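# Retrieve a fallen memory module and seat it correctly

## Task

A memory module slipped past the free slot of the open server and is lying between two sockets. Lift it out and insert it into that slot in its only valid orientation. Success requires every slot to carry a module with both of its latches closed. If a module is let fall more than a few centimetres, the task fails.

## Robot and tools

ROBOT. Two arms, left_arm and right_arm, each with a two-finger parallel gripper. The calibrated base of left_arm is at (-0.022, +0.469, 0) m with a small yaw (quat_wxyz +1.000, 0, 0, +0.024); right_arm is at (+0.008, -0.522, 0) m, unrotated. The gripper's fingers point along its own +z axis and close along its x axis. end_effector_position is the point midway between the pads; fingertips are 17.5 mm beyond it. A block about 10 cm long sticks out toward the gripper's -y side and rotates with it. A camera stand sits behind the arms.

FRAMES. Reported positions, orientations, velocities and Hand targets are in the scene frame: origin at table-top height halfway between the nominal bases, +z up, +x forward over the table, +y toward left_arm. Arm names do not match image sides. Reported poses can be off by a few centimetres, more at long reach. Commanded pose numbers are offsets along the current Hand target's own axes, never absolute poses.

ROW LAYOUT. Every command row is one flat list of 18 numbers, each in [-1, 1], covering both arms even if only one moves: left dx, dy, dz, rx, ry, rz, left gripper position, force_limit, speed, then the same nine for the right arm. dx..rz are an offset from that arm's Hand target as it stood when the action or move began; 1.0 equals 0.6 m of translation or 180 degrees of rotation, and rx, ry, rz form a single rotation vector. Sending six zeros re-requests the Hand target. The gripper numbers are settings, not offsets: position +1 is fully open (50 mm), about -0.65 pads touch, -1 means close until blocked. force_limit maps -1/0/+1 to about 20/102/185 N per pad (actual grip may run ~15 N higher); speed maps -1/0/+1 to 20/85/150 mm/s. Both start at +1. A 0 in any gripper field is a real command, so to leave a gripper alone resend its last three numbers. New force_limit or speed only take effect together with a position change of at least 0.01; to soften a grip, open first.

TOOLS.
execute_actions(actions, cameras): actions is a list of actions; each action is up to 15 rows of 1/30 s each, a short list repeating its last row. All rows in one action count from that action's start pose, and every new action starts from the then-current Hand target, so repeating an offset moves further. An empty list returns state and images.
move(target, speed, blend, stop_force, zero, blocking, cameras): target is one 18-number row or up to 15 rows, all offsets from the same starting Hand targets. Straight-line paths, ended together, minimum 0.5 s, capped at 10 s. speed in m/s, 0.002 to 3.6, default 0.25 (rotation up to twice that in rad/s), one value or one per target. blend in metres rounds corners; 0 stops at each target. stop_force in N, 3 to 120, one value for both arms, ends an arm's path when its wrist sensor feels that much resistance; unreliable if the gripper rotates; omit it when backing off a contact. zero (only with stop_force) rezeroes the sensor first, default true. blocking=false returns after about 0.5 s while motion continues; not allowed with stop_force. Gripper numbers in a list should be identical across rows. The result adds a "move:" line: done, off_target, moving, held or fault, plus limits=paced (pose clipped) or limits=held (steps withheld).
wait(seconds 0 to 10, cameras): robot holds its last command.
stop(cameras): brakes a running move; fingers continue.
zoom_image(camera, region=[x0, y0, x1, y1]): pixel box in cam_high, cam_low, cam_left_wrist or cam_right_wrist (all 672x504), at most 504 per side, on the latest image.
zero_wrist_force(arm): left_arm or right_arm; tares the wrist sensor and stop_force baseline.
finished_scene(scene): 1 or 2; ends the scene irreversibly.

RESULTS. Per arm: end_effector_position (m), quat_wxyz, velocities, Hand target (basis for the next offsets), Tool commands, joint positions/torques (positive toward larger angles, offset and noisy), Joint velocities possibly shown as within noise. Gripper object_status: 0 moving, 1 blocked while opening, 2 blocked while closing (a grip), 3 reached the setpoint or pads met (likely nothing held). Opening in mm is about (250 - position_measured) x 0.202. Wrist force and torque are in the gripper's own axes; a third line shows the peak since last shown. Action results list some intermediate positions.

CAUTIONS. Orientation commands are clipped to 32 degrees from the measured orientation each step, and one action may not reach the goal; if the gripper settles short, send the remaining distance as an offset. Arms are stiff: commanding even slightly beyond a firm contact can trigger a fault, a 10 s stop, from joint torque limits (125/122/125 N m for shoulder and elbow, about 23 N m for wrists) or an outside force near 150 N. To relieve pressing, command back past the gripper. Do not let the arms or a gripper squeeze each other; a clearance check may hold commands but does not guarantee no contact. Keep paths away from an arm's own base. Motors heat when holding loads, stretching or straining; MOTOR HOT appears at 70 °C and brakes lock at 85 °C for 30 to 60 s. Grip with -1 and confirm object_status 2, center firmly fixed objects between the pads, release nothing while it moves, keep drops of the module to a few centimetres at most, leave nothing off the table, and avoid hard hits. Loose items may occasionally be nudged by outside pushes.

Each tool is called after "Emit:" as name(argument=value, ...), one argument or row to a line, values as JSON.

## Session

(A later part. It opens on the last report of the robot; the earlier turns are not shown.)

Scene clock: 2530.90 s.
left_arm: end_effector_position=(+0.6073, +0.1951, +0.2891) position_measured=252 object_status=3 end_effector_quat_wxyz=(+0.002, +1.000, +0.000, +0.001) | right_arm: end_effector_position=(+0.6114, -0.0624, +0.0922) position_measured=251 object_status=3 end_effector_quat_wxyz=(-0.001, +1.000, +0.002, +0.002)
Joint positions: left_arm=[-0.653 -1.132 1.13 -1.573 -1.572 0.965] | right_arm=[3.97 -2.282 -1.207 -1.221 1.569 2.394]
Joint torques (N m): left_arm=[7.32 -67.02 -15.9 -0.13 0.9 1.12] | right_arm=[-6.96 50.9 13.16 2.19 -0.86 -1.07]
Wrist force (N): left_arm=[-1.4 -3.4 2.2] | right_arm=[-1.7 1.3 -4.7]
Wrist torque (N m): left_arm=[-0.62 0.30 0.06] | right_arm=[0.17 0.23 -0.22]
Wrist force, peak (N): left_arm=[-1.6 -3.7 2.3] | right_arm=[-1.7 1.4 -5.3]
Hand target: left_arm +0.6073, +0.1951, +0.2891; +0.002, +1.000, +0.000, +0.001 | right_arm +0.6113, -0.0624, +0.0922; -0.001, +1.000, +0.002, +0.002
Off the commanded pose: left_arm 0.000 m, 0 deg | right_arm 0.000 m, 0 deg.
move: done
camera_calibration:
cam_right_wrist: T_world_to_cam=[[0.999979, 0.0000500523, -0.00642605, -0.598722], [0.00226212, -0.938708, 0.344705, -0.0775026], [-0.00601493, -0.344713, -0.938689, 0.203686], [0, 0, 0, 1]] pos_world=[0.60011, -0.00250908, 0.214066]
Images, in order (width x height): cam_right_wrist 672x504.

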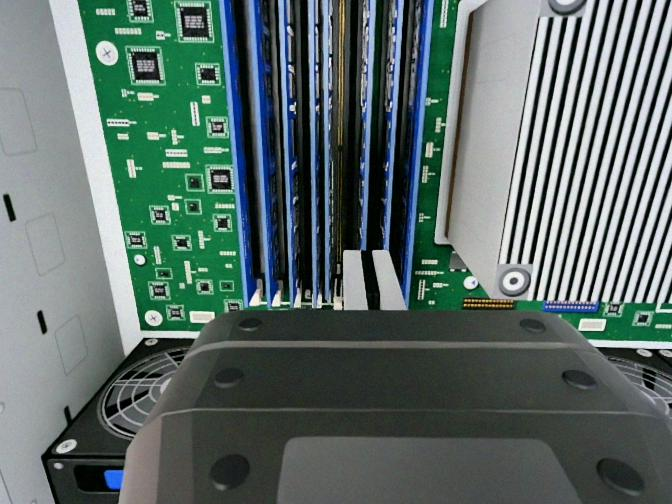

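Emit:
move(
  target=[0,0,0,0,0,0,-1,-0.5,0, 0,0,0.035,0,0,0,-1,-0.7,0],
  speed=0.015,
  stop_force=60,
)

Emit:
move(
  target=[0,0,0,0,0,0,-1,-0.5,0, 0,0,-0.035,0,0,0,-1,-0.7,0],
  speed=0.08,
  cameras=["cam_right_wrist","cam_high","cam_low"],
)

Emit:
zoom_image(
  camera="cam_right_wrist",
  region=[240, 150, 480, 330],
)

Scene clock: 2586.10 s.
left_arm: end_effector_position=(+0.6073, +0.1951, +0.2891) position_measured=252 object_status=3 end_effector_quat_wxyz=(+0.002, +1.000, +0.000, +0.001) | right_arm: end_effector_position=(+0.6115, -0.0623, +0.0767) position_measured=251 object_status=3 end_effector_quat_wxyz=(-0.001, +1.000, +0.002, +0.002)
Joint positions: left_arm=[-0.653 -1.132 1.13 -1.573 -1.572 0.965] | right_arm=[3.97 -2.296 -1.225 -1.188 1.569 2.394]
Joint torques (N m): left_arm=[7.22 -66.7 -16.9 -0.28 0.92 0.93] | right_arm=[-3.7 20.01 8.17 -1.74 -0.88 -0.89]
Wrist force (N): left_arm=[-1.6 -3.3 1.9] | right_arm=[-11.6 8.1 -62.9]
Wrist torque (N m): left_arm=[-0.62 0.35 0.06] | right_arm=[0.40 0.04 -0.23]
Wrist force, peak (N): left_arm=[-1.8 -3.4 2.5] | right_arm=[-16.9 14.9 -75.4]
Hand target: left_arm +0.6073, +0.1951, +0.2891; +0.002, +1.000, +0.000, +0.001 | right_arm +0.6115, -0.0623, +0.0767; -0.001, +1.000, +0.002, +0.002 (not the last commanded pose)
Off the commanded pose: left_arm 0.000 m, 0 deg | right_arm 0.006 m, 0 deg.
move: contact (right_arm)

Scene clock: 2586.83 s.
left_arm: end_effector_position=(+0.6073, +0.1951, +0.2891) position_measured=252 object_status=3 end_effector_quat_wxyz=(+0.002, +1.000, +0.000, +0.001) | right_arm: end_effector_position=(+0.6115, -0.0623, +0.0981) position_measured=251 object_status=3 end_effector_quat_wxyz=(-0.001, +1.000, +0.002, +0.002) end_effector_velocity=(-0.001, -0.001, -0.004) end_effector_angular_velocity=(-0.002, +0.001, +0.000)
Joint positions: left_arm=[-0.653 -1.132 1.13 -1.573 -1.572 0.965] | right_arm=[3.97 -2.276 -1.201 -1.231 1.569 2.394]
Joint velocities: left_arm=[within noise] | right_arm=[0 -0.002 -0.006 0.006 0 0]
Joint torques (N m): left_arm=[7.1 -66.69 -17.21 -0.33 1.03 0.96] | right_arm=[5.35 34.22 13.72 5.53 -2.03 0.81]
Wrist force (N): left_arm=[-1.5 -3.3 2.3] | right_arm=[-1.1 1.9 -4.7]
Wrist torque (N m): left_arm=[-0.61 0.34 0.06] | right_arm=[0.28 0.14 -0.22]
Wrist force, peak (N): left_arm=[-1.6 -3.8 2.0] | right_arm=[-11.9 7.5 -62.8]
Hand target: left_arm +0.6073, +0.1951, +0.2891; +0.002, +1.000, +0.000, +0.001 | right_arm +0.6114, -0.0623, +0.0977; -0.001, +1.000, +0.002, +0.002
Off the commanded pose: left_arm 0.000 m, 0 deg | right_arm 0.000 m, 0 deg.
move: done
camera_calibration:
cam_right_wrist: T_world_to_cam=[[0.999983, 0.000072644, -0.00579411, -0.598821], [0.00206208, -0.938925, 0.344115, -0.0794181], [-0.00541524, -0.344121, -0.93891, 0.208972], [0, 0, 0, 1]] pos_world=[0.600106, -0.0026125, 0.220065]
Images, in order (width x height): cam_high 672x504, cam_low 672x504, cam_right_wrist 672x504.

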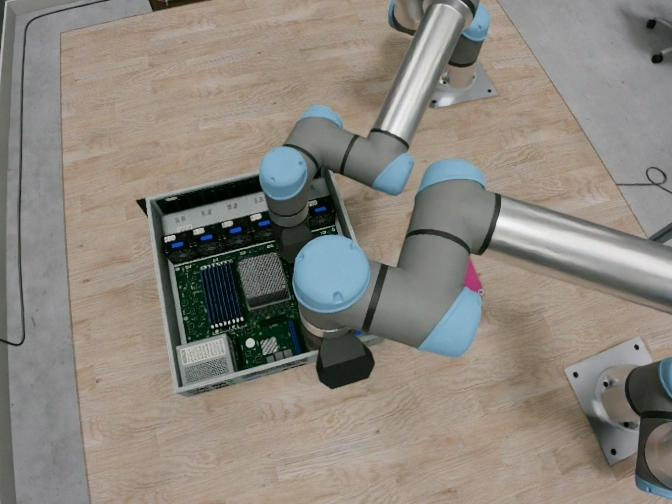

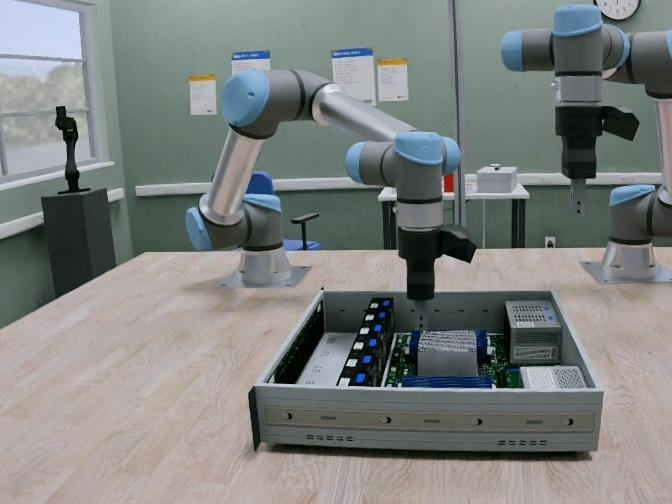

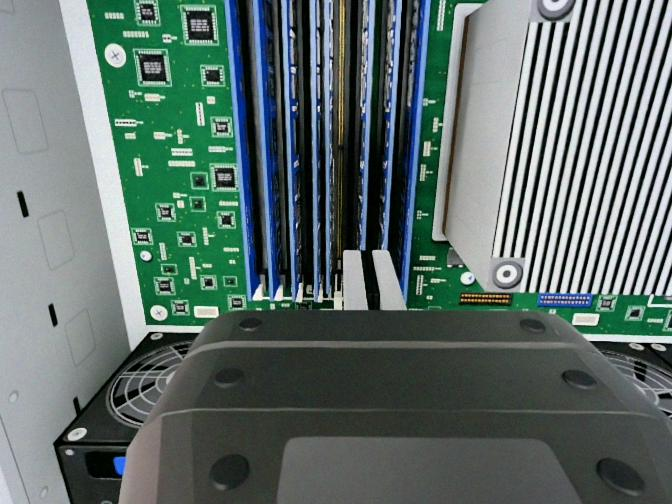

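Scaled by 2.100 from the camera's 672x504 image, which has a finer 960x720 frame.

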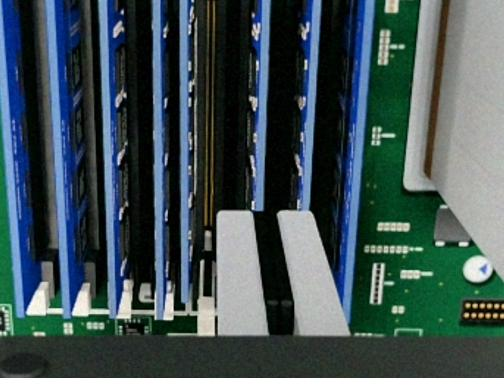

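Emit:
move(
  target=[
    [0,0,0,0,0,0,-1,-0.5,0, -0.0667,0.055,-0.03,0,0,0,-1,-0.7,0],
    [0,0,0,0,0,0,-1,-0.5,0, -0.0667,0.055,-0.03,0,0,0,1,-0.7,0],
  ],
  speed=0.06,
  cameras=["cam_right_wrist"],
)

Emit:
zoom_image(
  camera="cam_right_wrist",
  region=[270, 150, 510, 330],
)

Scene clock: 2625.17 s.
left_arm: end_effector_position=(+0.6073, +0.1951, +0.2891) position_measured=252 object_status=3 end_effector_quat_wxyz=(+0.002, +1.000, +0.000, +0.001) | right_arm: end_effector_position=(+0.5715, -0.0955, +0.1155) position_measured=3 object_status=3 end_effector_quat_wxyz=(-0.001, +1.000, +0.002, +0.002)
Joint positions: left_arm=[-0.653 -1.132 1.13 -1.573 -1.572 0.965] | right_arm=[3.98 -2.141 -1.383 -1.186 1.569 2.404]
Joint torques (N m): left_arm=[7.3 -66.58 -17.85 -0.34 0.94 0.92] | right_arm=[-6.11 30.68 19.59 0.55 -1.99 -1.17]
Wrist force (N): left_arm=[-1.6 -3.4 2.3] | right_arm=[-1.0 1.7 -5.1]
Wrist torque (N m): left_arm=[-0.63 0.35 0.05] | right_arm=[0.24 0.12 -0.22]
Wrist force, peak (N): left_arm=[-1.9 -3.6 2.2] | right_arm=[-1.4 2.3 -5.4]
Hand target: left_arm +0.6073, +0.1951, +0.2891; +0.002, +1.000, +0.000, +0.001 | right_arm +0.5715, -0.0955, +0.1155; -0.001, +1.000, +0.002, +0.002
Off the commanded pose: left_arm 0.000 m, 0 deg | right_arm 0.000 m, 0 deg.
move: done
camera_calibration:
cam_right_wrist: T_world_to_cam=[[0.999982, 0.0000966387, -0.00601555, -0.558665], [0.00216186, -0.938861, 0.34429, -0.11659], [-0.00561449, -0.344297, -0.938844, 0.213758], [0, 0, 0, 1]] pos_world=[0.560107, -0.0358116, 0.237466]
Images, in order (width x height): cam_right_wrist 672x504.

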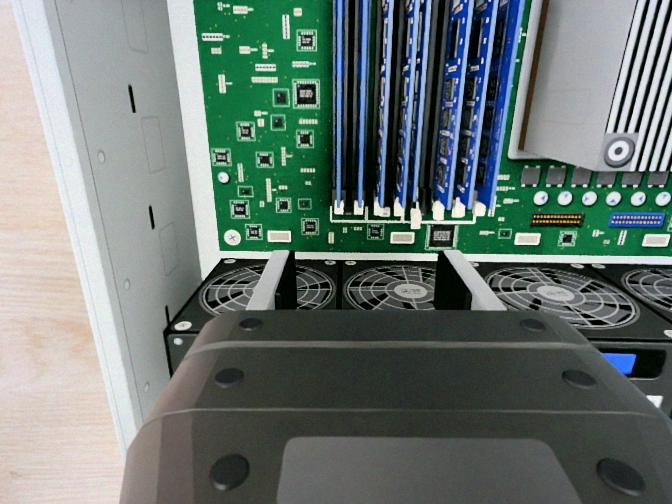

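Scaled by 2.100 from the camera's 672x504 image, which has a finer 960x720 frame.

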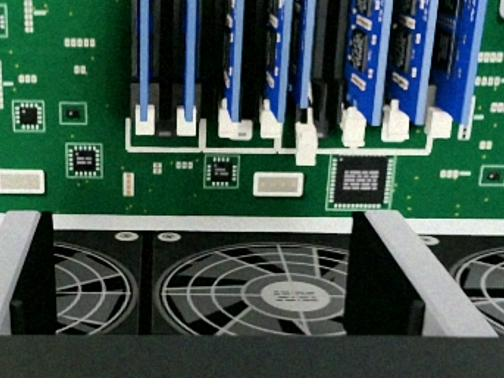

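Emit:
zoom_image(
  camera="cam_right_wrist",
  region=[320, 170, 500, 260],
)

Scaled by 2.800 from the camera's 672x504 image, which has a finer 960x720 frame.

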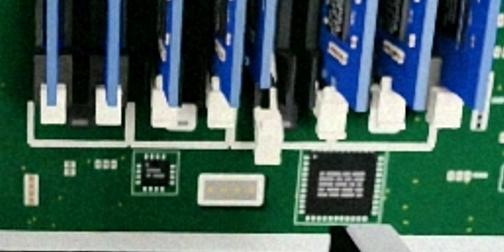

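Emit:
zoom_image(
  camera="cam_right_wrist",
  region=[385, 160, 485, 235],
)

Scaled by 5.040 from the camera's 672x504 image, which has a finer 960x720 frame.

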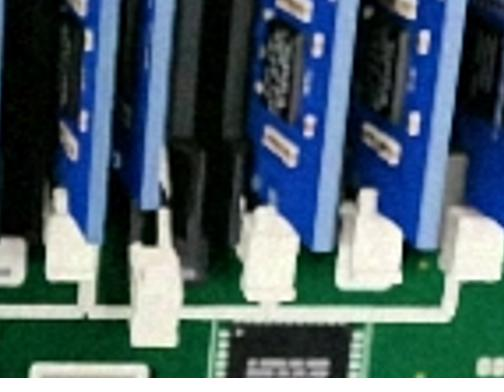

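Emit:
move(
  target=[0,0,0,0,0,0,-1,-0.5,0, 0.035,0.04,0.005,0,0,0,1,-0.7,0],
  speed=0.06,
  cameras=["cam_right_wrist"],
)

Emit:
zoom_image(
  camera="cam_right_wrist",
  region=[310, 100, 410, 175],
)

Scene clock: 2668.10 s.
left_arm: end_effector_position=(+0.6073, +0.1951, +0.2891) position_measured=252 object_status=3 end_effector_quat_wxyz=(+0.002, +1.000, +0.000, +0.001) | right_arm: end_effector_position=(+0.5875, -0.1140, +0.1128) position_measured=3 object_status=3 end_effector_quat_wxyz=(-0.011, +1.000, +0.002, -0.008)
Joint positions: left_arm=[-0.653 -1.132 1.13 -1.573 -1.572 0.965] | right_arm=[3.934 -2.15 -1.375 -1.183 1.599 2.358]
Joint torques (N m): left_arm=[7.35 -66.87 -18.33 -0.43 0.89 0.85] | right_arm=[-27.95 53.78 -2.73 -7.83 -12.19 -0.68]
Wrist force (N): left_arm=[-1.4 -3.6 2.0] | right_arm=[1.9 -76.9 6.9]
Wrist torque (N m): left_arm=[-0.66 0.32 0.05] | right_arm=[1.06 0.50 2.19]
Wrist force, peak (N): left_arm=[-1.4 -3.6 2.3] | right_arm=[-1.1 -82.1 8.4]
Hand target: left_arm +0.6073, +0.1951, +0.2891; +0.002, +1.000, +0.000, +0.001 | right_arm +0.5926, -0.1194, +0.1126; -0.001, +1.000, +0.002, +0.002
Off the commanded pose: left_arm 0.000 m, 0 deg | right_arm 0.007 m, 2 deg.
move: off_target (right_arm)
camera_calibration:
cam_right_wrist: T_world_to_cam=[[0.999652, 0.000437358, -0.0263826, -0.572159], [0.00897011, -0.945946, 0.324201, -0.135527], [-0.0248147, -0.324325, -0.94562, 0.219301], [0, 0, 0, 1]] pos_world=[0.578617, -0.0568258, 0.236218]
Images, in order (width x height): cam_right_wrist 672x504.

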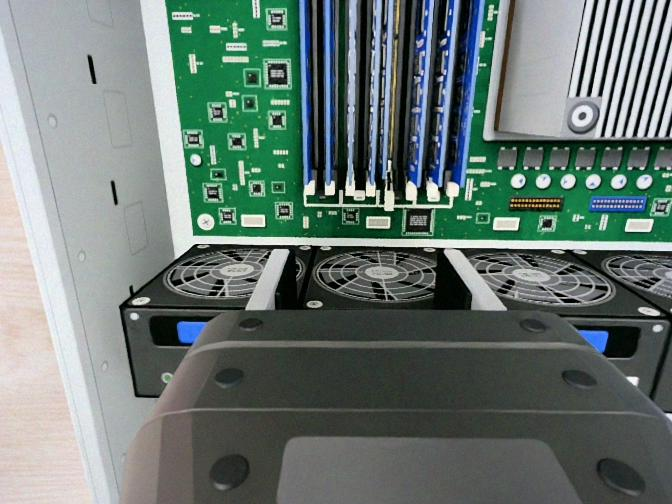

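Scaled by 5.040 from the camera's 672x504 image, which has a finer 960x720 frame.

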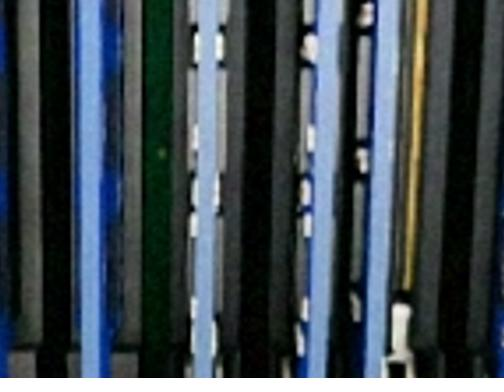

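Emit:
move(
  target=[0,0,0,0,0,0,-1,-0.5,0, 0,-0.04,0,0,0,0,1,-0.7,0],
  speed=0.06,
  cameras=["cam_right_wrist"],
)

Emit:
zoom_image(
  camera="cam_right_wrist",
  region=[360, 160, 460, 235],
)

Scene clock: 2674.30 s.
left_arm: end_effector_position=(+0.6073, +0.1951, +0.2891) position_measured=252 object_status=3 end_effector_quat_wxyz=(+0.002, +1.000, +0.000, +0.001) | right_arm: end_effector_position=(+0.5924, -0.0954, +0.1124) position_measured=3 object_status=3 end_effector_quat_wxyz=(-0.001, +1.000, +0.002, +0.002)
Joint positions: left_arm=[-0.653 -1.132 1.13 -1.573 -1.572 0.965] | right_arm=[3.958 -2.182 -1.323 -1.205 1.569 2.382]
Joint torques (N m): left_arm=[7.34 -66.38 -19.67 -0.5 0.89 0.81] | right_arm=[-6.01 62.77 13.32 5.42 -0.58 -1.18]
Wrist force (N): left_arm=[-1.8 -3.3 1.9] | right_arm=[0.6 0.6 -5.4]
Wrist torque (N m): left_arm=[-0.61 0.37 0.07] | right_arm=[0.06 -0.14 -0.22]
Wrist force, peak (N): left_arm=[-1.8 -3.5 2.3] | right_arm=[7.9 -77.8 8.7]
Hand target: left_arm +0.6073, +0.1951, +0.2891; +0.002, +1.000, +0.000, +0.001 | right_arm +0.5925, -0.0954, +0.1126; -0.001, +1.000, +0.002, +0.002
Off the commanded pose: left_arm 0.000 m, 0 deg | right_arm 0.000 m, 0 deg.
move: done
camera_calibration:
cam_right_wrist: T_world_to_cam=[[0.99998, 0.0000846174, -0.00633222, -0.57961], [0.00226223, -0.938708, 0.344705, -0.115528], [-0.00591494, -0.344713, -0.93869, 0.211159], [0, 0, 0, 1]] pos_world=[0.581109, -0.0356092, 0.234366]
Images, in order (width x height): cam_right_wrist 672x504.

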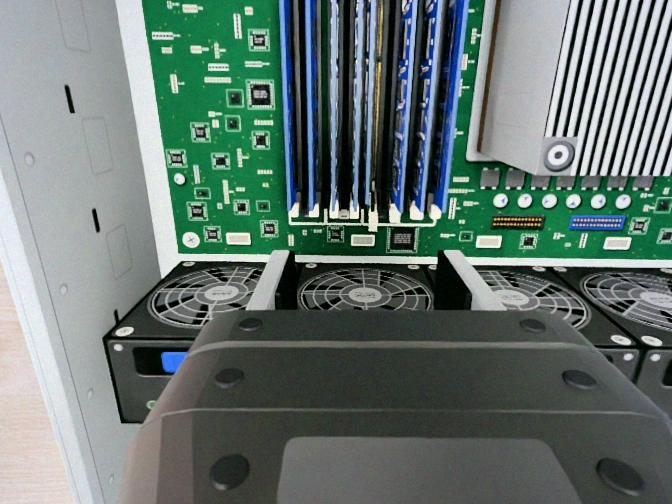

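Scaled by 5.040 from the camera's 672x504 image, which has a finer 960x720 frame.

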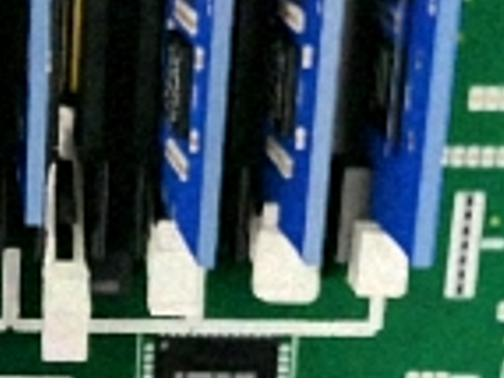

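Emit:
move(
  target=[
    [0,0,0,0,0,0,-1,-0.5,0, -0.0192,0.011,0,0,0,0,1,-0.7,0],
    [0,0,0,0,0,0,-1,-0.5,0, -0.0192,0.011,0.05,0,0,0,1,-0.7,0],
  ],
  speed=0.06,
  cameras=["cam_right_wrist"],
)

Emit:
zoom_image(
  camera="cam_right_wrist",
  region=[360, 120, 500, 260],
)

Scene clock: 2706.27 s.
left_arm: end_effector_position=(+0.6073, +0.1951, +0.2891) position_measured=252 object_status=3 end_effector_quat_wxyz=(+0.002, +1.000, +0.000, +0.001) | right_arm: end_effector_position=(+0.5810, -0.1021, +0.0823) position_measured=3 object_status=3 end_effector_quat_wxyz=(-0.001, +1.000, +0.002, +0.002)
Joint positions: left_arm=[-0.653 -1.132 1.13 -1.573 -1.572 0.965] | right_arm=[3.963 -2.181 -1.408 -1.12 1.569 2.388]
Joint torques (N m): left_arm=[7.27 -66.64 -20.3 -0.56 0.86 0.76] | right_arm=[-6.22 62.49 31.85 0.49 -0.8 -1.08]
Wrist force (N): left_arm=[-1.5 -3.2 2.2] | right_arm=[0.5 0.6 -5.6]
Wrist torque (N m): left_arm=[-0.61 0.32 0.06] | right_arm=[0.06 -0.11 -0.22]
Wrist force, peak (N): left_arm=[-1.8 -3.6 2.0] | right_arm=[0.7 0.2 -7.5]
Hand target: left_arm +0.6073, +0.1951, +0.2891; +0.002, +1.000, +0.000, +0.001 | right_arm +0.5811, -0.1020, +0.0826; -0.001, +1.000, +0.002, +0.002
Off the commanded pose: left_arm 0.000 m, 0 deg | right_arm 0.000 m, 0 deg.
move: done
camera_calibration:
cam_right_wrist: T_world_to_cam=[[0.99998, 0.000086372, -0.00633189, -0.568401], [0.002263, -0.938752, 0.344585, -0.111395], [-0.00591432, -0.344592, -0.938734, 0.180541], [0, 0, 0, 1]] pos_world=[0.569709, -0.0423098, 0.204266]
Images, in order (width x height): cam_right_wrist 672x504.

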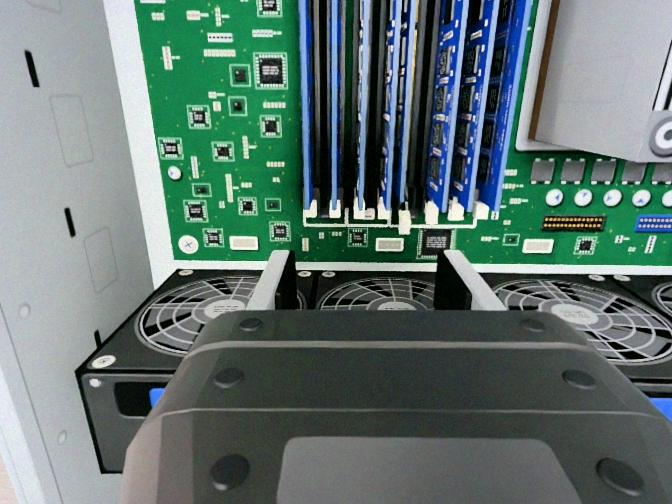

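Scaled by 3.600 from the camera's 672x504 image, which has a finer 960x720 frame.

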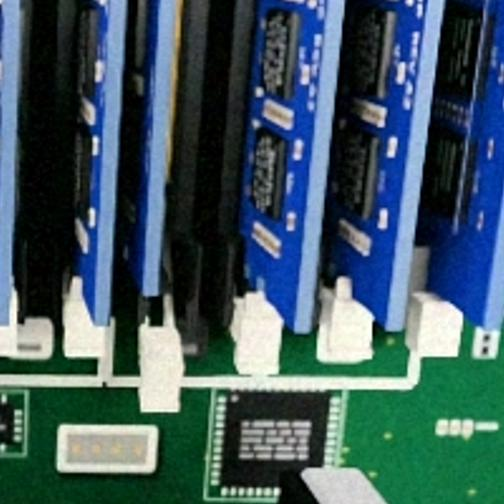

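Emit:
move(
  target=[0,0,0,0,0,0,-1,-0.5,0, 0,0,0.0385,0,0,0,1,-0.7,0],
  speed=0.03,
  stop_force=8,
)

Emit:
move(
  target=[0,0,0,0,0,0,-1,-0.5,0, 0,-0.0133,0,0,0,0,1,-0.7,0],
  speed=0.01,
  stop_force=10,
  cameras=["cam_right_wrist"],
)

Emit:
zoom_image(
  camera="cam_right_wrist",
  region=[360, 120, 500, 260],
)

Scene clock: 2720.87 s.
left_arm: end_effector_position=(+0.6073, +0.1951, +0.2891) position_measured=252 object_status=3 end_effector_quat_wxyz=(+0.002, +1.000, +0.000, +0.001) | right_arm: end_effector_position=(+0.5812, -0.1020, +0.0595) position_measured=3 object_status=3 end_effector_quat_wxyz=(-0.001, +1.000, +0.002, +0.002)
Joint positions: left_arm=[-0.653 -1.132 1.13 -1.573 -1.572 0.965] | right_arm=[3.963 -2.206 -1.431 -1.072 1.569 2.388]
Joint torques (N m): left_arm=[7.43 -66.16 -21.18 -0.7 0.99 0.77] | right_arm=[-6.34 62.66 31.36 0.57 -1.44 -1.11]
Wrist force (N): left_arm=[-1.5 -3.1 2.3] | right_arm=[0.6 0.7 -5.6]
Wrist torque (N m): left_arm=[-0.58 0.32 0.06] | right_arm=[0.07 -0.14 -0.21]
Wrist force, peak (N): left_arm=[-1.7 -3.6 2.2] | right_arm=[0.4 0.5 -6.7]
Hand target: left_arm +0.6073, +0.1951, +0.2891; +0.002, +1.000, +0.000, +0.001 | right_arm +0.5812, -0.1020, +0.0595; -0.001, +1.000, +0.002, +0.002
Off the commanded pose: left_arm 0.000 m, 0 deg | right_arm 0.000 m, 0 deg.
move: done

Scene clock: 2722.83 s.
left_arm: end_effector_position=(+0.6073, +0.1951, +0.2891) position_measured=252 object_status=3 end_effector_quat_wxyz=(+0.002, +1.000, +0.000, +0.001) | right_arm: end_effector_position=(+0.5811, -0.0943, +0.0595) position_measured=3 object_status=3 end_effector_quat_wxyz=(-0.001, +1.000, +0.002, +0.002)
Joint positions: left_arm=[-0.653 -1.132 1.13 -1.573 -1.572 0.965] | right_arm=[3.971 -2.216 -1.414 -1.079 1.569 2.395]
Joint torques (N m): left_arm=[6.94 -66.48 -21.73 -0.66 0.87 0.74] | right_arm=[-5.71 63.6 13.13 6.11 0.17 -1.07]
Wrist force (N): left_arm=[-1.6 -3.3 2.0] | right_arm=[0.8 4.1 -4.7]
Wrist torque (N m): left_arm=[-0.62 0.34 0.06] | right_arm=[0.10 -0.19 -0.13]
Wrist force, peak (N): left_arm=[-1.5 -3.7 2.3] | right_arm=[0.1 12.3 -7.4]
Hand target: left_arm +0.6073, +0.1951, +0.2891; +0.002, +1.000, +0.000, +0.001 | right_arm +0.5811, -0.0943, +0.0595; -0.001, +1.000, +0.002, +0.002
Off the commanded pose: left_arm 0.000 m, 0 deg | right_arm 0.000 m, 0 deg.
move: contact (right_arm)
camera_calibration:
cam_right_wrist: T_world_to_cam=[[0.999982, -0.0000323716, -0.00607571, -0.568696], [0.00206219, -0.938817, 0.344411, -0.0960385], [-0.00571513, -0.344417, -0.938799, 0.161636], [0, 0, 0, 1]] pos_world=[0.569808, -0.0345106, 0.181366]
Images, in order (width x height): cam_right_wrist 672x504.

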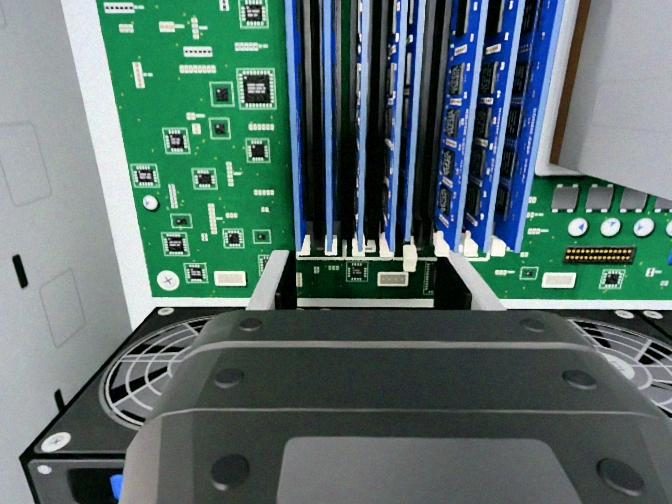

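Scaled by 3.600 from the camera's 672x504 image, which has a finer 960x720 frame.

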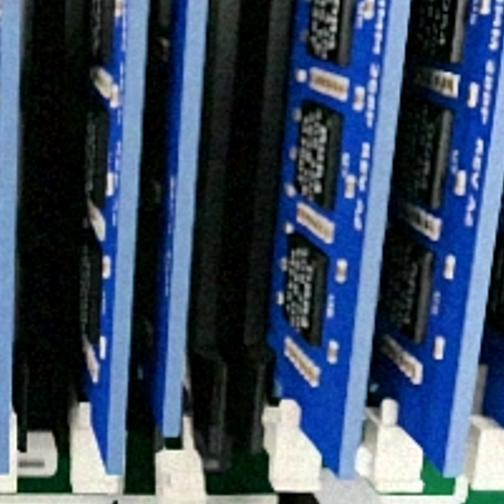

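Emit:
move(
  target=[
    [0,0,0,0,0,0,-1,-0.5,0, 0,0.006,0,0,0,0,1,-0.7,0],
    [0,0,0,0,0,0,-1,-0.5,0, 0,0.006,-0.04,0,0,0,1,-0.7,0],
    [0,0,0,0,0,0,-1,-0.5,0, -0.02,0.006,-0.04,0,0,0,1,-0.7,0],
    [0,0,0,0,0,0,-1,-0.5,0, -0.02,0.006,-0.0333,0,0,0,1,-0.7,0],
  ],
  speed=0.05,
  cameras=["cam_right_wrist"],
)

Emit:
zoom_image(
  camera="cam_right_wrist",
  region=[360, 160, 500, 270],
)

Scene clock: 2764.03 s.
left_arm: end_effector_position=(+0.6073, +0.1951, +0.2891) position_measured=252 object_status=3 end_effector_quat_wxyz=(+0.002, +1.000, +0.000, +0.001) | right_arm: end_effector_position=(+0.5690, -0.0981, +0.0791) position_measured=3 object_status=3 end_effector_quat_wxyz=(-0.001, +1.000, +0.002, +0.002) end_effector_velocity=(+0.000, -0.001, +0.000) end_effector_angular_velocity=(-0.003, +0.003, -0.001)
Joint positions: left_arm=[-0.653 -1.132 1.13 -1.573 -1.572 0.965] | right_arm=[3.98 -2.169 -1.438 -1.103 1.569 2.405]
Joint velocities: left_arm=[within noise] | right_arm=[-0.001 0 0.001 -0.006 0 0]
Joint torques (N m): left_arm=[7.27 -66.49 -22.02 -0.72 0.95 0.67] | right_arm=[-6.04 57.62 30.8 0.25 0.13 -1.04]
Wrist force (N): left_arm=[-1.5 -3.5 2.0] | right_arm=[0.5 0.5 -6.0]
Wrist torque (N m): left_arm=[-0.65 0.33 0.06] | right_arm=[0.03 -0.12 -0.21]
Wrist force, peak (N): left_arm=[-1.6 -3.7 2.3] | right_arm=[2.3 3.1 -5.8]
Hand target: left_arm +0.6073, +0.1951, +0.2891; +0.002, +1.000, +0.000, +0.001 | right_arm +0.5691, -0.0980, +0.0794; -0.001, +1.000, +0.002, +0.002
Off the commanded pose: left_arm 0.000 m, 0 deg | right_arm 0.000 m, 0 deg.
move: done
camera_calibration:
cam_right_wrist: T_world_to_cam=[[0.99998, -0.0000087192, -0.00629816, -0.556432], [0.00216232, -0.93874, 0.344618, -0.106366], [-0.00591534, -0.344625, -0.938722, 0.178876], [0, 0, 0, 1]] pos_world=[0.557709, -0.0382094, 0.201066]
Images, in order (width x height): cam_right_wrist 672x504.

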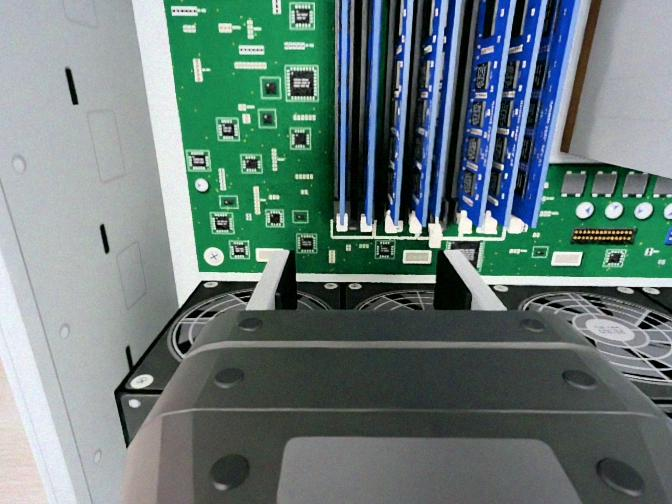

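Scaled by 3.600 from the camera's 672x504 image, which has a finer 960x720 frame.

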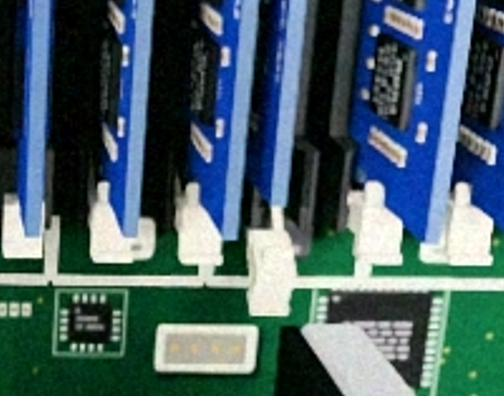

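Emit:
move(
  target=[0,0,0,0,0,0,-1,-0.5,0, -0.0022,0,0.0195,0,0,0,1,-0.7,0],
  speed=0.02,
  stop_force=8,
  cameras=["cam_right_wrist"],
)

Emit:
zoom_image(
  camera="cam_right_wrist",
  region=[380, 190, 500, 280],
)

Scene clock: 2787.83 s.
left_arm: end_effector_position=(+0.6073, +0.1951, +0.2891) position_measured=252 object_status=3 end_effector_quat_wxyz=(+0.002, +1.000, +0.000, +0.001) | right_arm: end_effector_position=(+0.5678, -0.0980, +0.0677) position_measured=3 object_status=3 end_effector_quat_wxyz=(-0.001, +1.000, +0.002, +0.002)
Joint positions: left_arm=[-0.653 -1.132 1.13 -1.573 -1.572 0.965] | right_arm=[3.982 -2.179 -1.453 -1.077 1.569 2.406]
Joint torques (N m): left_arm=[7.19 -66.06 -22.97 -0.8 0.91 0.65] | right_arm=[-2.07 61.33 30.83 0.58 -1.6 -0.82]
Wrist force (N): left_arm=[-1.7 -3.4 2.1] | right_arm=[0.5 0.5 -5.7]
Wrist torque (N m): left_arm=[-0.63 0.36 0.05] | right_arm=[0.04 -0.11 -0.21]
Wrist force, peak (N): left_arm=[-1.7 -3.7 2.3] | right_arm=[0.3 0.7 -6.6]
Hand target: left_arm +0.6073, +0.1951, +0.2891; +0.002, +1.000, +0.000, +0.001 | right_arm +0.5678, -0.0980, +0.0677; -0.001, +1.000, +0.002, +0.002
Off the commanded pose: left_arm 0.000 m, 0 deg | right_arm 0.000 m, 0 deg.
move: done
camera_calibration:
cam_right_wrist: T_world_to_cam=[[0.999982, -0.0000323716, -0.00607571, -0.555346], [0.00206219, -0.938817, 0.344411, -0.102343], [-0.00571513, -0.344417, -0.938799, 0.168078], [0, 0, 0, 1]] pos_world=[0.556508, -0.0382106, 0.189666]
Images, in order (width x height): cam_right_wrist 672x504.

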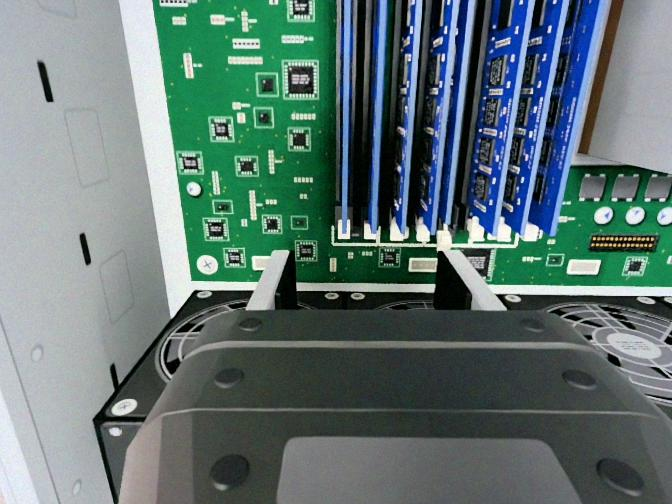

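Scaled by 4.200 from the camera's 672x504 image, which has a finer 960x720 frame.

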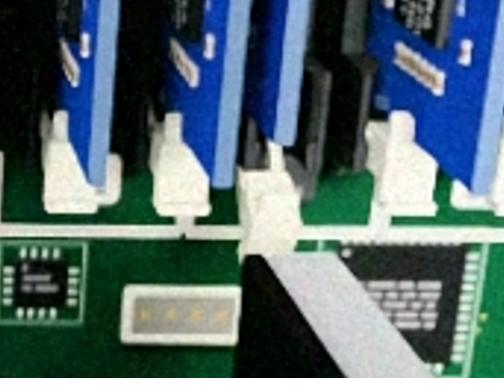

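Emit:
move(
  target=[0,0,0,0,0,0,-1,-0.5,0, -0.0013,-0.027,0,0,0,0,1,-0.7,0],
  speed=0.02,
  stop_force=12,
  cameras=["cam_right_wrist","cam_left_wrist"],
)

Emit:
zoom_image(
  camera="cam_right_wrist",
  region=[380, 190, 500, 280],
)

Scene clock: 2802.23 s.
left_arm: end_effector_position=(+0.6073, +0.1951, +0.2891) position_measured=252 object_status=3 end_effector_quat_wxyz=(+0.002, +1.000, +0.000, +0.001) | right_arm: end_effector_position=(+0.5671, -0.0845, +0.0677) position_measured=3 object_status=3 end_effector_quat_wxyz=(-0.001, +1.000, +0.002, +0.002)
Joint positions: left_arm=[-0.653 -1.132 1.13 -1.573 -1.572 0.965] | right_arm=[3.995 -2.195 -1.425 -1.089 1.569 2.42]
Joint torques (N m): left_arm=[7.26 -66.32 -23.63 -0.94 0.91 0.49] | right_arm=[-3.94 62.49 13.87 6.64 3.07 -0.37]
Wrist force (N): left_arm=[-1.6 -3.3 2.0] | right_arm=[0.5 6.7 -6.2]
Wrist torque (N m): left_arm=[-0.62 0.35 0.06] | right_arm=[0.04 -0.10 0.00]
Wrist force, peak (N): left_arm=[-1.8 -3.7 2.5] | right_arm=[0.1 21.1 -10.2]
Hand target: left_arm +0.6073, +0.1951, +0.2891; +0.002, +1.000, +0.000, +0.001 | right_arm +0.5671, -0.0845, +0.0677; -0.001, +1.000, +0.002, +0.002 (not the last commanded pose)
Off the commanded pose: left_arm 0.000 m, 0 deg | right_arm 0.003 m, 0 deg.
move: contact (right_arm)
camera_calibration:
cam_left_wrist: T_world_to_cam=[[0.999942, 0.0105286, -0.00244762, -0.599632], [0.0106822, -0.927881, 0.372723, 0.0815161], [0.00165315, -0.372728, -0.927939, 0.467462], [0, 0, 0, 1]] pos_world=[0.597953, 0.256187, 0.401926]
cam_right_wrist: T_world_to_cam=[[0.999982, -0.0000337601, -0.00607597, -0.554646], [0.00206224, -0.93874, 0.34462, -0.0897044], [-0.00571539, -0.344626, -0.938723, 0.172704], [0, 0, 0, 1]] pos_world=[0.555808, -0.0247094, 0.189665]
Images, in order (width x height): cam_left_wrist 672x504, cam_right_wrist 672x504.

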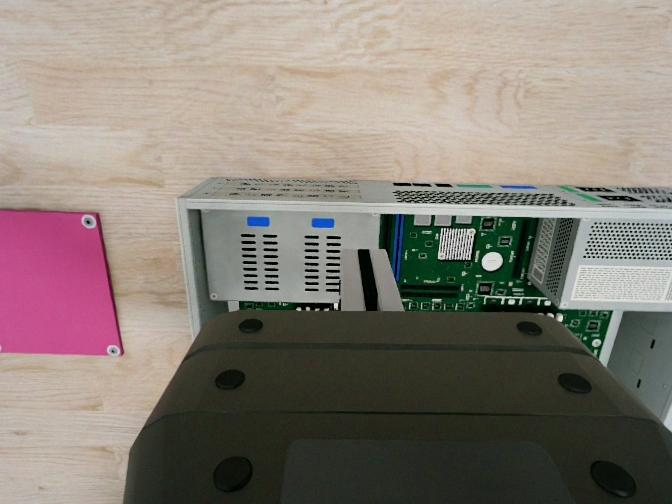

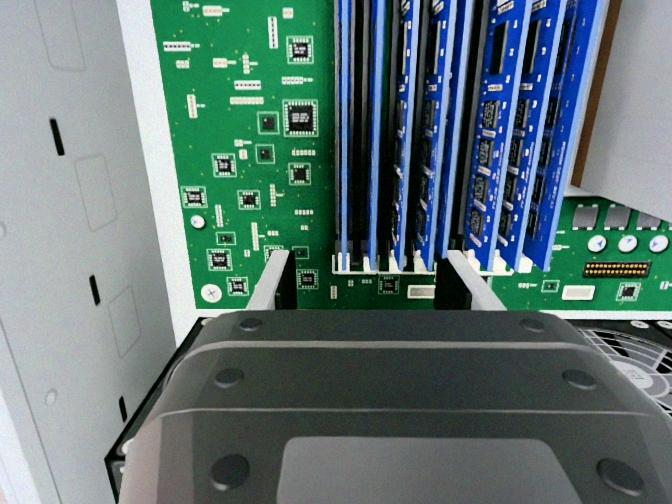

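Scaled by 4.200 from the camera's 672x504 image, which has a finer 960x720 frame.

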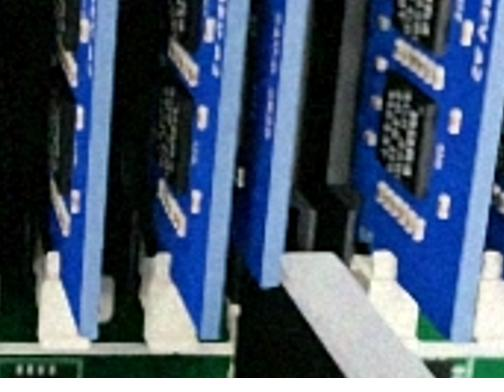

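Emit:
move(
  target=[0,0,0,0,0,0,-1,-0.5,0, 0,-0.025,0,0,0,0,1,-0.7,0],
  speed=0.012,
  stop_force=25,
  cameras=["cam_right_wrist"],
)

Emit:
zoom_image(
  camera="cam_right_wrist",
  region=[380, 190, 500, 280],
)

Scene clock: 2815.07 s.
left_arm: end_effector_position=(+0.6073, +0.1951, +0.2891) position_measured=252 object_status=3 end_effector_quat_wxyz=(+0.002, +1.000, +0.000, +0.001) | right_arm: end_effector_position=(+0.5672, -0.0832, +0.0678) position_measured=3 object_status=3 end_effector_quat_wxyz=(-0.001, +1.000, +0.002, +0.002)
Joint positions: left_arm=[-0.653 -1.132 1.13 -1.573 -1.572 0.965] | right_arm=[3.997 -2.197 -1.422 -1.09 1.569 2.421]
Joint torques (N m): left_arm=[7.4 -66.29 -24.32 -1.02 0.89 0.52] | right_arm=[6.84 62.85 19.38 11.13 7.96 -2.23]
Wrist force (N): left_arm=[-1.6 -3.4 2.2] | right_arm=[0.8 32.0 -8.3]
Wrist torque (N m): left_arm=[-0.63 0.34 0.06] | right_arm=[0.16 -0.04 0.55]
Wrist force, peak (N): left_arm=[-1.8 -3.7 2.2] | right_arm=[1.0 39.2 -10.2]
Hand target: left_arm +0.6073, +0.1951, +0.2891; +0.002, +1.000, +0.000, +0.001 | right_arm +0.5672, -0.0832, +0.0678; -0.001, +1.000, +0.002, +0.002 (not the last commanded pose)
Off the commanded pose: left_arm 0.000 m, 0 deg | right_arm 0.014 m, 0 deg.
move: contact (right_arm)
camera_calibration:
cam_right_wrist: T_world_to_cam=[[0.999982, -0.00044371, -0.00603218, -0.554663], [0.00166233, -0.938739, 0.344624, -0.088296], [-0.00581555, -0.344627, -0.938722, 0.173302], [0, 0, 0, 1]] pos_world=[0.555808, -0.0234085, 0.189765]
Images, in order (width x height): cam_right_wrist 672x504.

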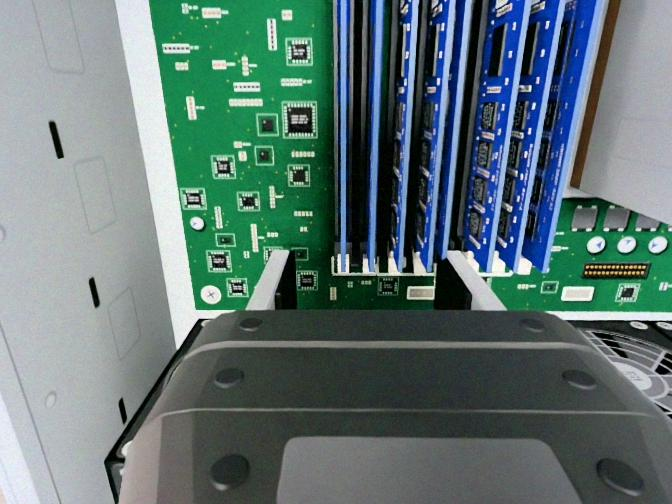

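Scaled by 4.200 from the camera's 672x504 image, which has a finer 960x720 frame.

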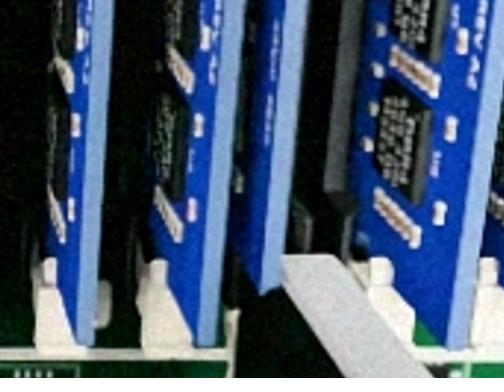

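Emit:
wait(
  seconds=0,
  cameras=["cam_high","cam_low"],
)

Emit:
zoom_image(
  camera="cam_high",
  region=[190, 300, 260, 350],
)

Emit:
zoom_image(
  camera="cam_low",
  region=[380, 330, 520, 400],
)

Scene clock: 2831.13 s.
left_arm: end_effector_position=(+0.6073, +0.1951, +0.2891) position_measured=252 object_status=3 end_effector_quat_wxyz=(+0.002, +1.000, +0.000, +0.001) | right_arm: end_effector_position=(+0.5672, -0.0832, +0.0678) position_measured=3 object_status=3 end_effector_quat_wxyz=(-0.001, +1.000, +0.002, +0.002)
Joint positions: left_arm=[-0.653 -1.132 1.13 -1.573 -1.572 0.965] | right_arm=[3.997 -2.197 -1.422 -1.09 1.569 2.421]
Joint torques (N m): left_arm=[7.25 -66.12 -25.24 -1.06 0.91 0.5] | right_arm=[7.32 63.1 19.07 10.9 7.41 -2.28]
Wrist force (N): left_arm=[-1.4 -3.1 2.2] | right_arm=[0.7 31.7 -8.2]
Wrist torque (N m): left_arm=[-0.58 0.32 0.05] | right_arm=[0.13 -0.04 0.55]
Wrist force, peak (N): left_arm=[-1.7 -3.5 2.3] | right_arm=[1.0 32.1 -8.1]
Hand target: left_arm +0.6073, +0.1951, +0.2891; +0.002, +1.000, +0.000, +0.001 | right_arm +0.5672, -0.0832, +0.0678; -0.001, +1.000, +0.002, +0.002 (not the last commanded pose)
Tool commands: left_gripper/position=-1.0 left_gripper/force_limit=-0.5 left_gripper/speed=+0.0 right_gripper/position=+1.0 right_gripper/force_limit=-0.7 right_gripper/speed=+0.0
Off the commanded pose: left_arm 0.000 m, 0 deg | right_arm 0.014 m, 0 deg.
Images, in order (width x height): cam_high 672x504, cam_low 672x504.

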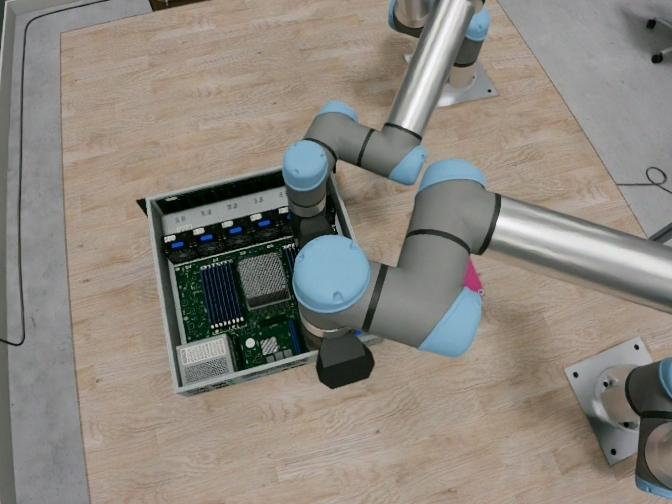

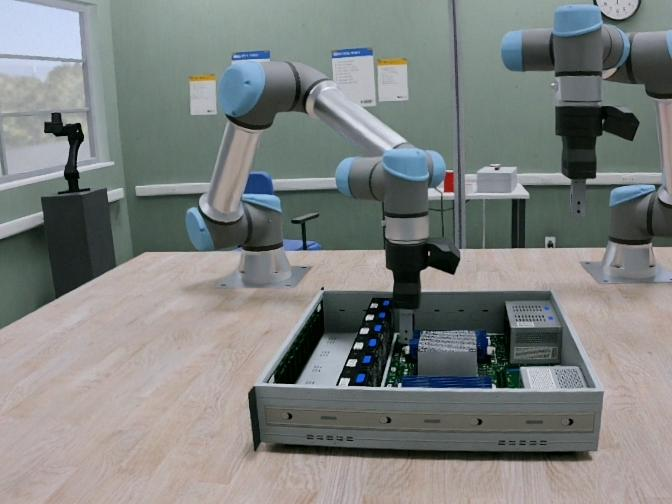

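Scaled by 7.200 from the camera's 672x504 image, which has a finer 960x720 frame.

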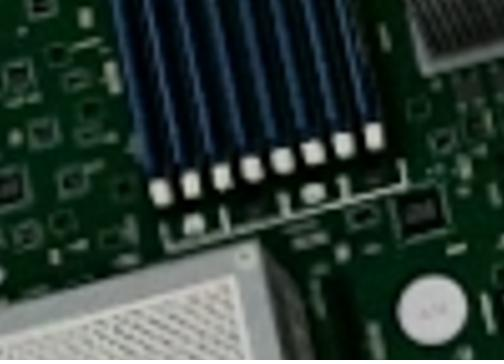

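Scaled by 3.600 from the camera's 672x504 image, which has a finer 960x720 frame.

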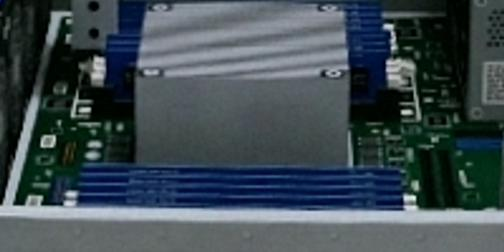

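Emit:
zoom_image(
  camera="cam_high",
  region=[180, 230, 330, 380],
)

Scaled by 3.360 from the camera's 672x504 image, which has a finer 960x720 frame.

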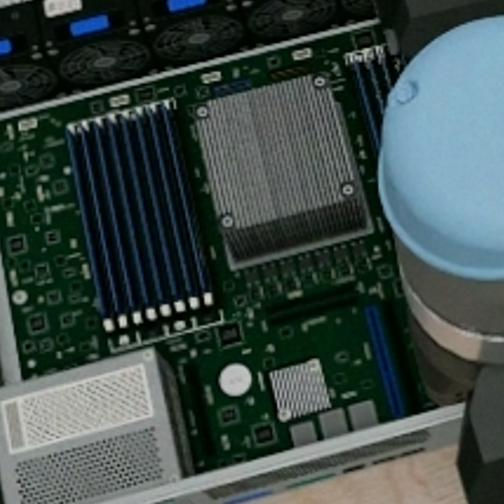

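Emit:
move(
  target=[
    [0,0,0,0,0,0,-1,-0.5,0, 0,0.01,0,0,0,0,1,-0.7,0],
    [0,0,0,0,0,0,-1,-0.5,0, 0,0.01,-0.2,0,0,0,1,-0.7,0],
    [0,0,0,0,0,0,-1,-0.5,0, 0,0.32,-0.25,0,0,0,1,-0.7,0],
  ],
  speed=[0.05,0.15,0.2],
  blend=[0,0.02,0],
)

Scene clock: 2858.73 s.
left_arm: end_effector_position=(+0.6073, +0.1951, +0.2891) position_measured=252 object_status=3 end_effector_quat_wxyz=(+0.002, +1.000, +0.000, +0.001) | right_arm: end_effector_position=(+0.5674, -0.2753, +0.2176) position_measured=3 object_status=3 end_effector_quat_wxyz=(-0.001, +1.000, +0.002, +0.002)
Joint positions: left_arm=[-0.653 -1.132 1.13 -1.573 -1.572 0.965] | right_arm=[3.777 -1.846 -1.541 -1.322 1.57 2.202]
Joint torques (N m): left_arm=[6.96 -66.22 -26.12 -1.22 0.87 0.39] | right_arm=[-6.05 28.82 27.79 4.57 0.93 -1.2]
Wrist force (N): left_arm=[-1.3 -3.1 1.8] | right_arm=[0.3 1.0 -6.3]
Wrist torque (N m): left_arm=[-0.58 0.30 0.05] | right_arm=[0.11 -0.09 -0.10]
Wrist force, peak (N): left_arm=[-1.8 -3.6 2.4] | right_arm=[0.8 32.1 -8.6]
Hand target: left_arm +0.6073, +0.1951, +0.2891; +0.002, +1.000, +0.000, +0.001 | right_arm +0.5674, -0.2754, +0.2176; -0.001, +1.000, +0.002, +0.002
Off the commanded pose: left_arm 0.000 m, 0 deg | right_arm 0.000 m, 0 deg.
move: done

Emit:
move(
  target=[-0.0217,0.2333,0.22,0,0,0,-0.6,-0.5,0, 0,0,0,0,0,0,1,-0.7,0],
  speed=0.15,
  cameras=["cam_left_wrist","cam_right_wrist"],
)

Emit:
zoom_image(
  camera="cam_left_wrist",
  region=[280, 150, 460, 300],
)

Emit:
zoom_image(
  camera="cam_right_wrist",
  region=[280, 0, 460, 150],
)

Scene clock: 2869.83 s.
left_arm: end_effector_position=(+0.5947, +0.0546, +0.1576) position_measured=242 object_status=3 end_effector_quat_wxyz=(+0.002, +1.000, +0.000, +0.001) | right_arm: end_effector_position=(+0.5674, -0.2754, +0.2176) position_measured=3 object_status=3 end_effector_quat_wxyz=(-0.001, +1.000, +0.002, +0.002)
Joint positions: left_arm=[-0.82 -0.945 1.179 -1.809 -1.572 0.799] | right_arm=[3.777 -1.846 -1.541 -1.322 1.57 2.202]
Joint torques (N m): left_arm=[7.28 -73.91 -15.51 -0.26 0.76 1.15] | right_arm=[-6.05 22 13.85 5.35 -1.54 -1.08]
Wrist force (N): left_arm=[-1.5 -3.7 1.9] | right_arm=[0.2 0.8 -6.4]
Wrist torque (N m): left_arm=[-0.65 0.32 0.18] | right_arm=[0.09 -0.06 -0.09]
Wrist force, peak (N): left_arm=[-0.5 -6.5 -0.1] | right_arm=[0.5 0.9 -6.9]
Hand target: left_arm +0.5946, +0.0546, +0.1576; +0.002, +1.000, +0.000, +0.001 | right_arm +0.5674, -0.2754, +0.2176; -0.001, +1.000, +0.002, +0.002
Off the commanded pose: left_arm 0.000 m, 0 deg | right_arm 0.000 m, 0 deg.
move: done
camera_calibration:
cam_left_wrist: T_world_to_cam=[[0.999942, 0.0105078, -0.00222628, -0.586034], [0.0105802, -0.927846, 0.372812, 0.000326825], [0.0018518, -0.372814, -0.927904, 0.292975], [0, 0, 0, 1]] pos_world=[0.585454, 0.115686, 0.270426]
cam_right_wrist: T_world_to_cam=[[0.999982, -0.00044371, -0.00603218, -0.554146], [0.00166233, -0.938739, 0.344624, -0.320219], [-0.00581555, -0.344627, -0.938722, 0.247627], [0, 0, 0, 1]] pos_world=[0.556108, -0.215508, 0.339465]
Images, in order (width x height): cam_left_wrist 672x504, cam_right_wrist 672x504.

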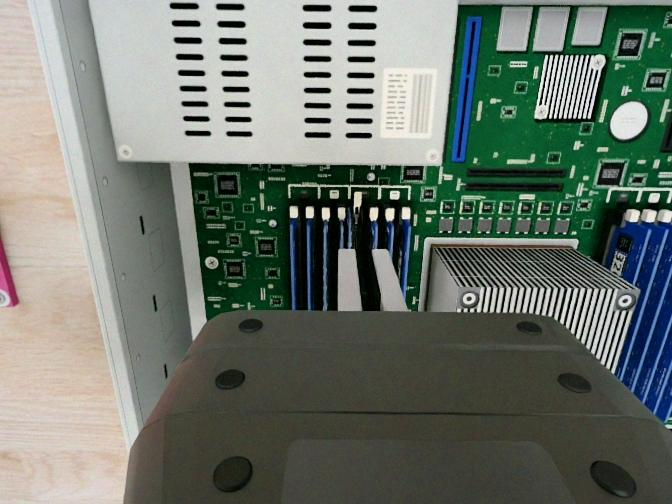

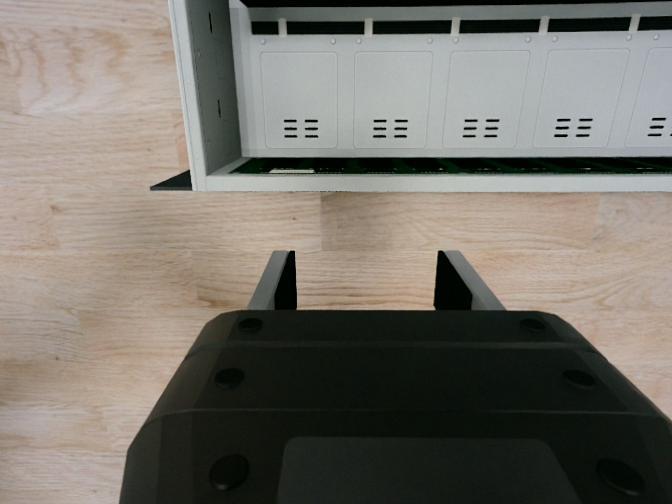

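Scaled by 2.800 from the camera's 672x504 image, which has a finer 960x720 frame.

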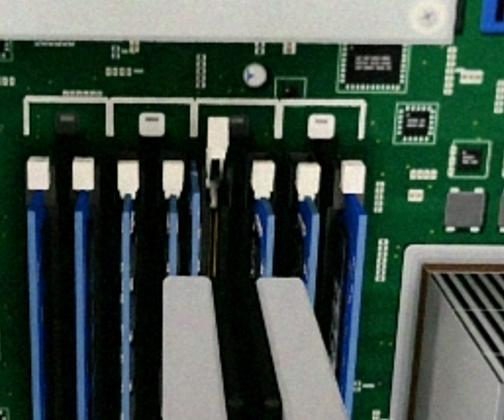

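Scaled by 2.800 from the camera's 672x504 image, which has a finer 960x720 frame.

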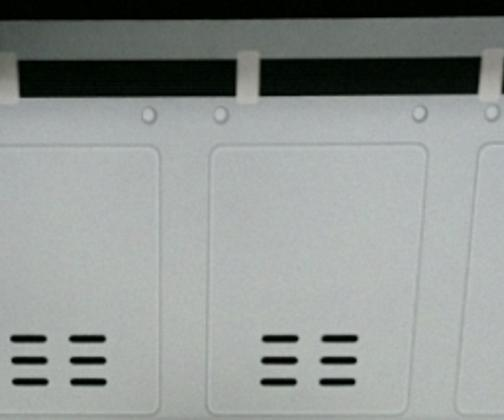

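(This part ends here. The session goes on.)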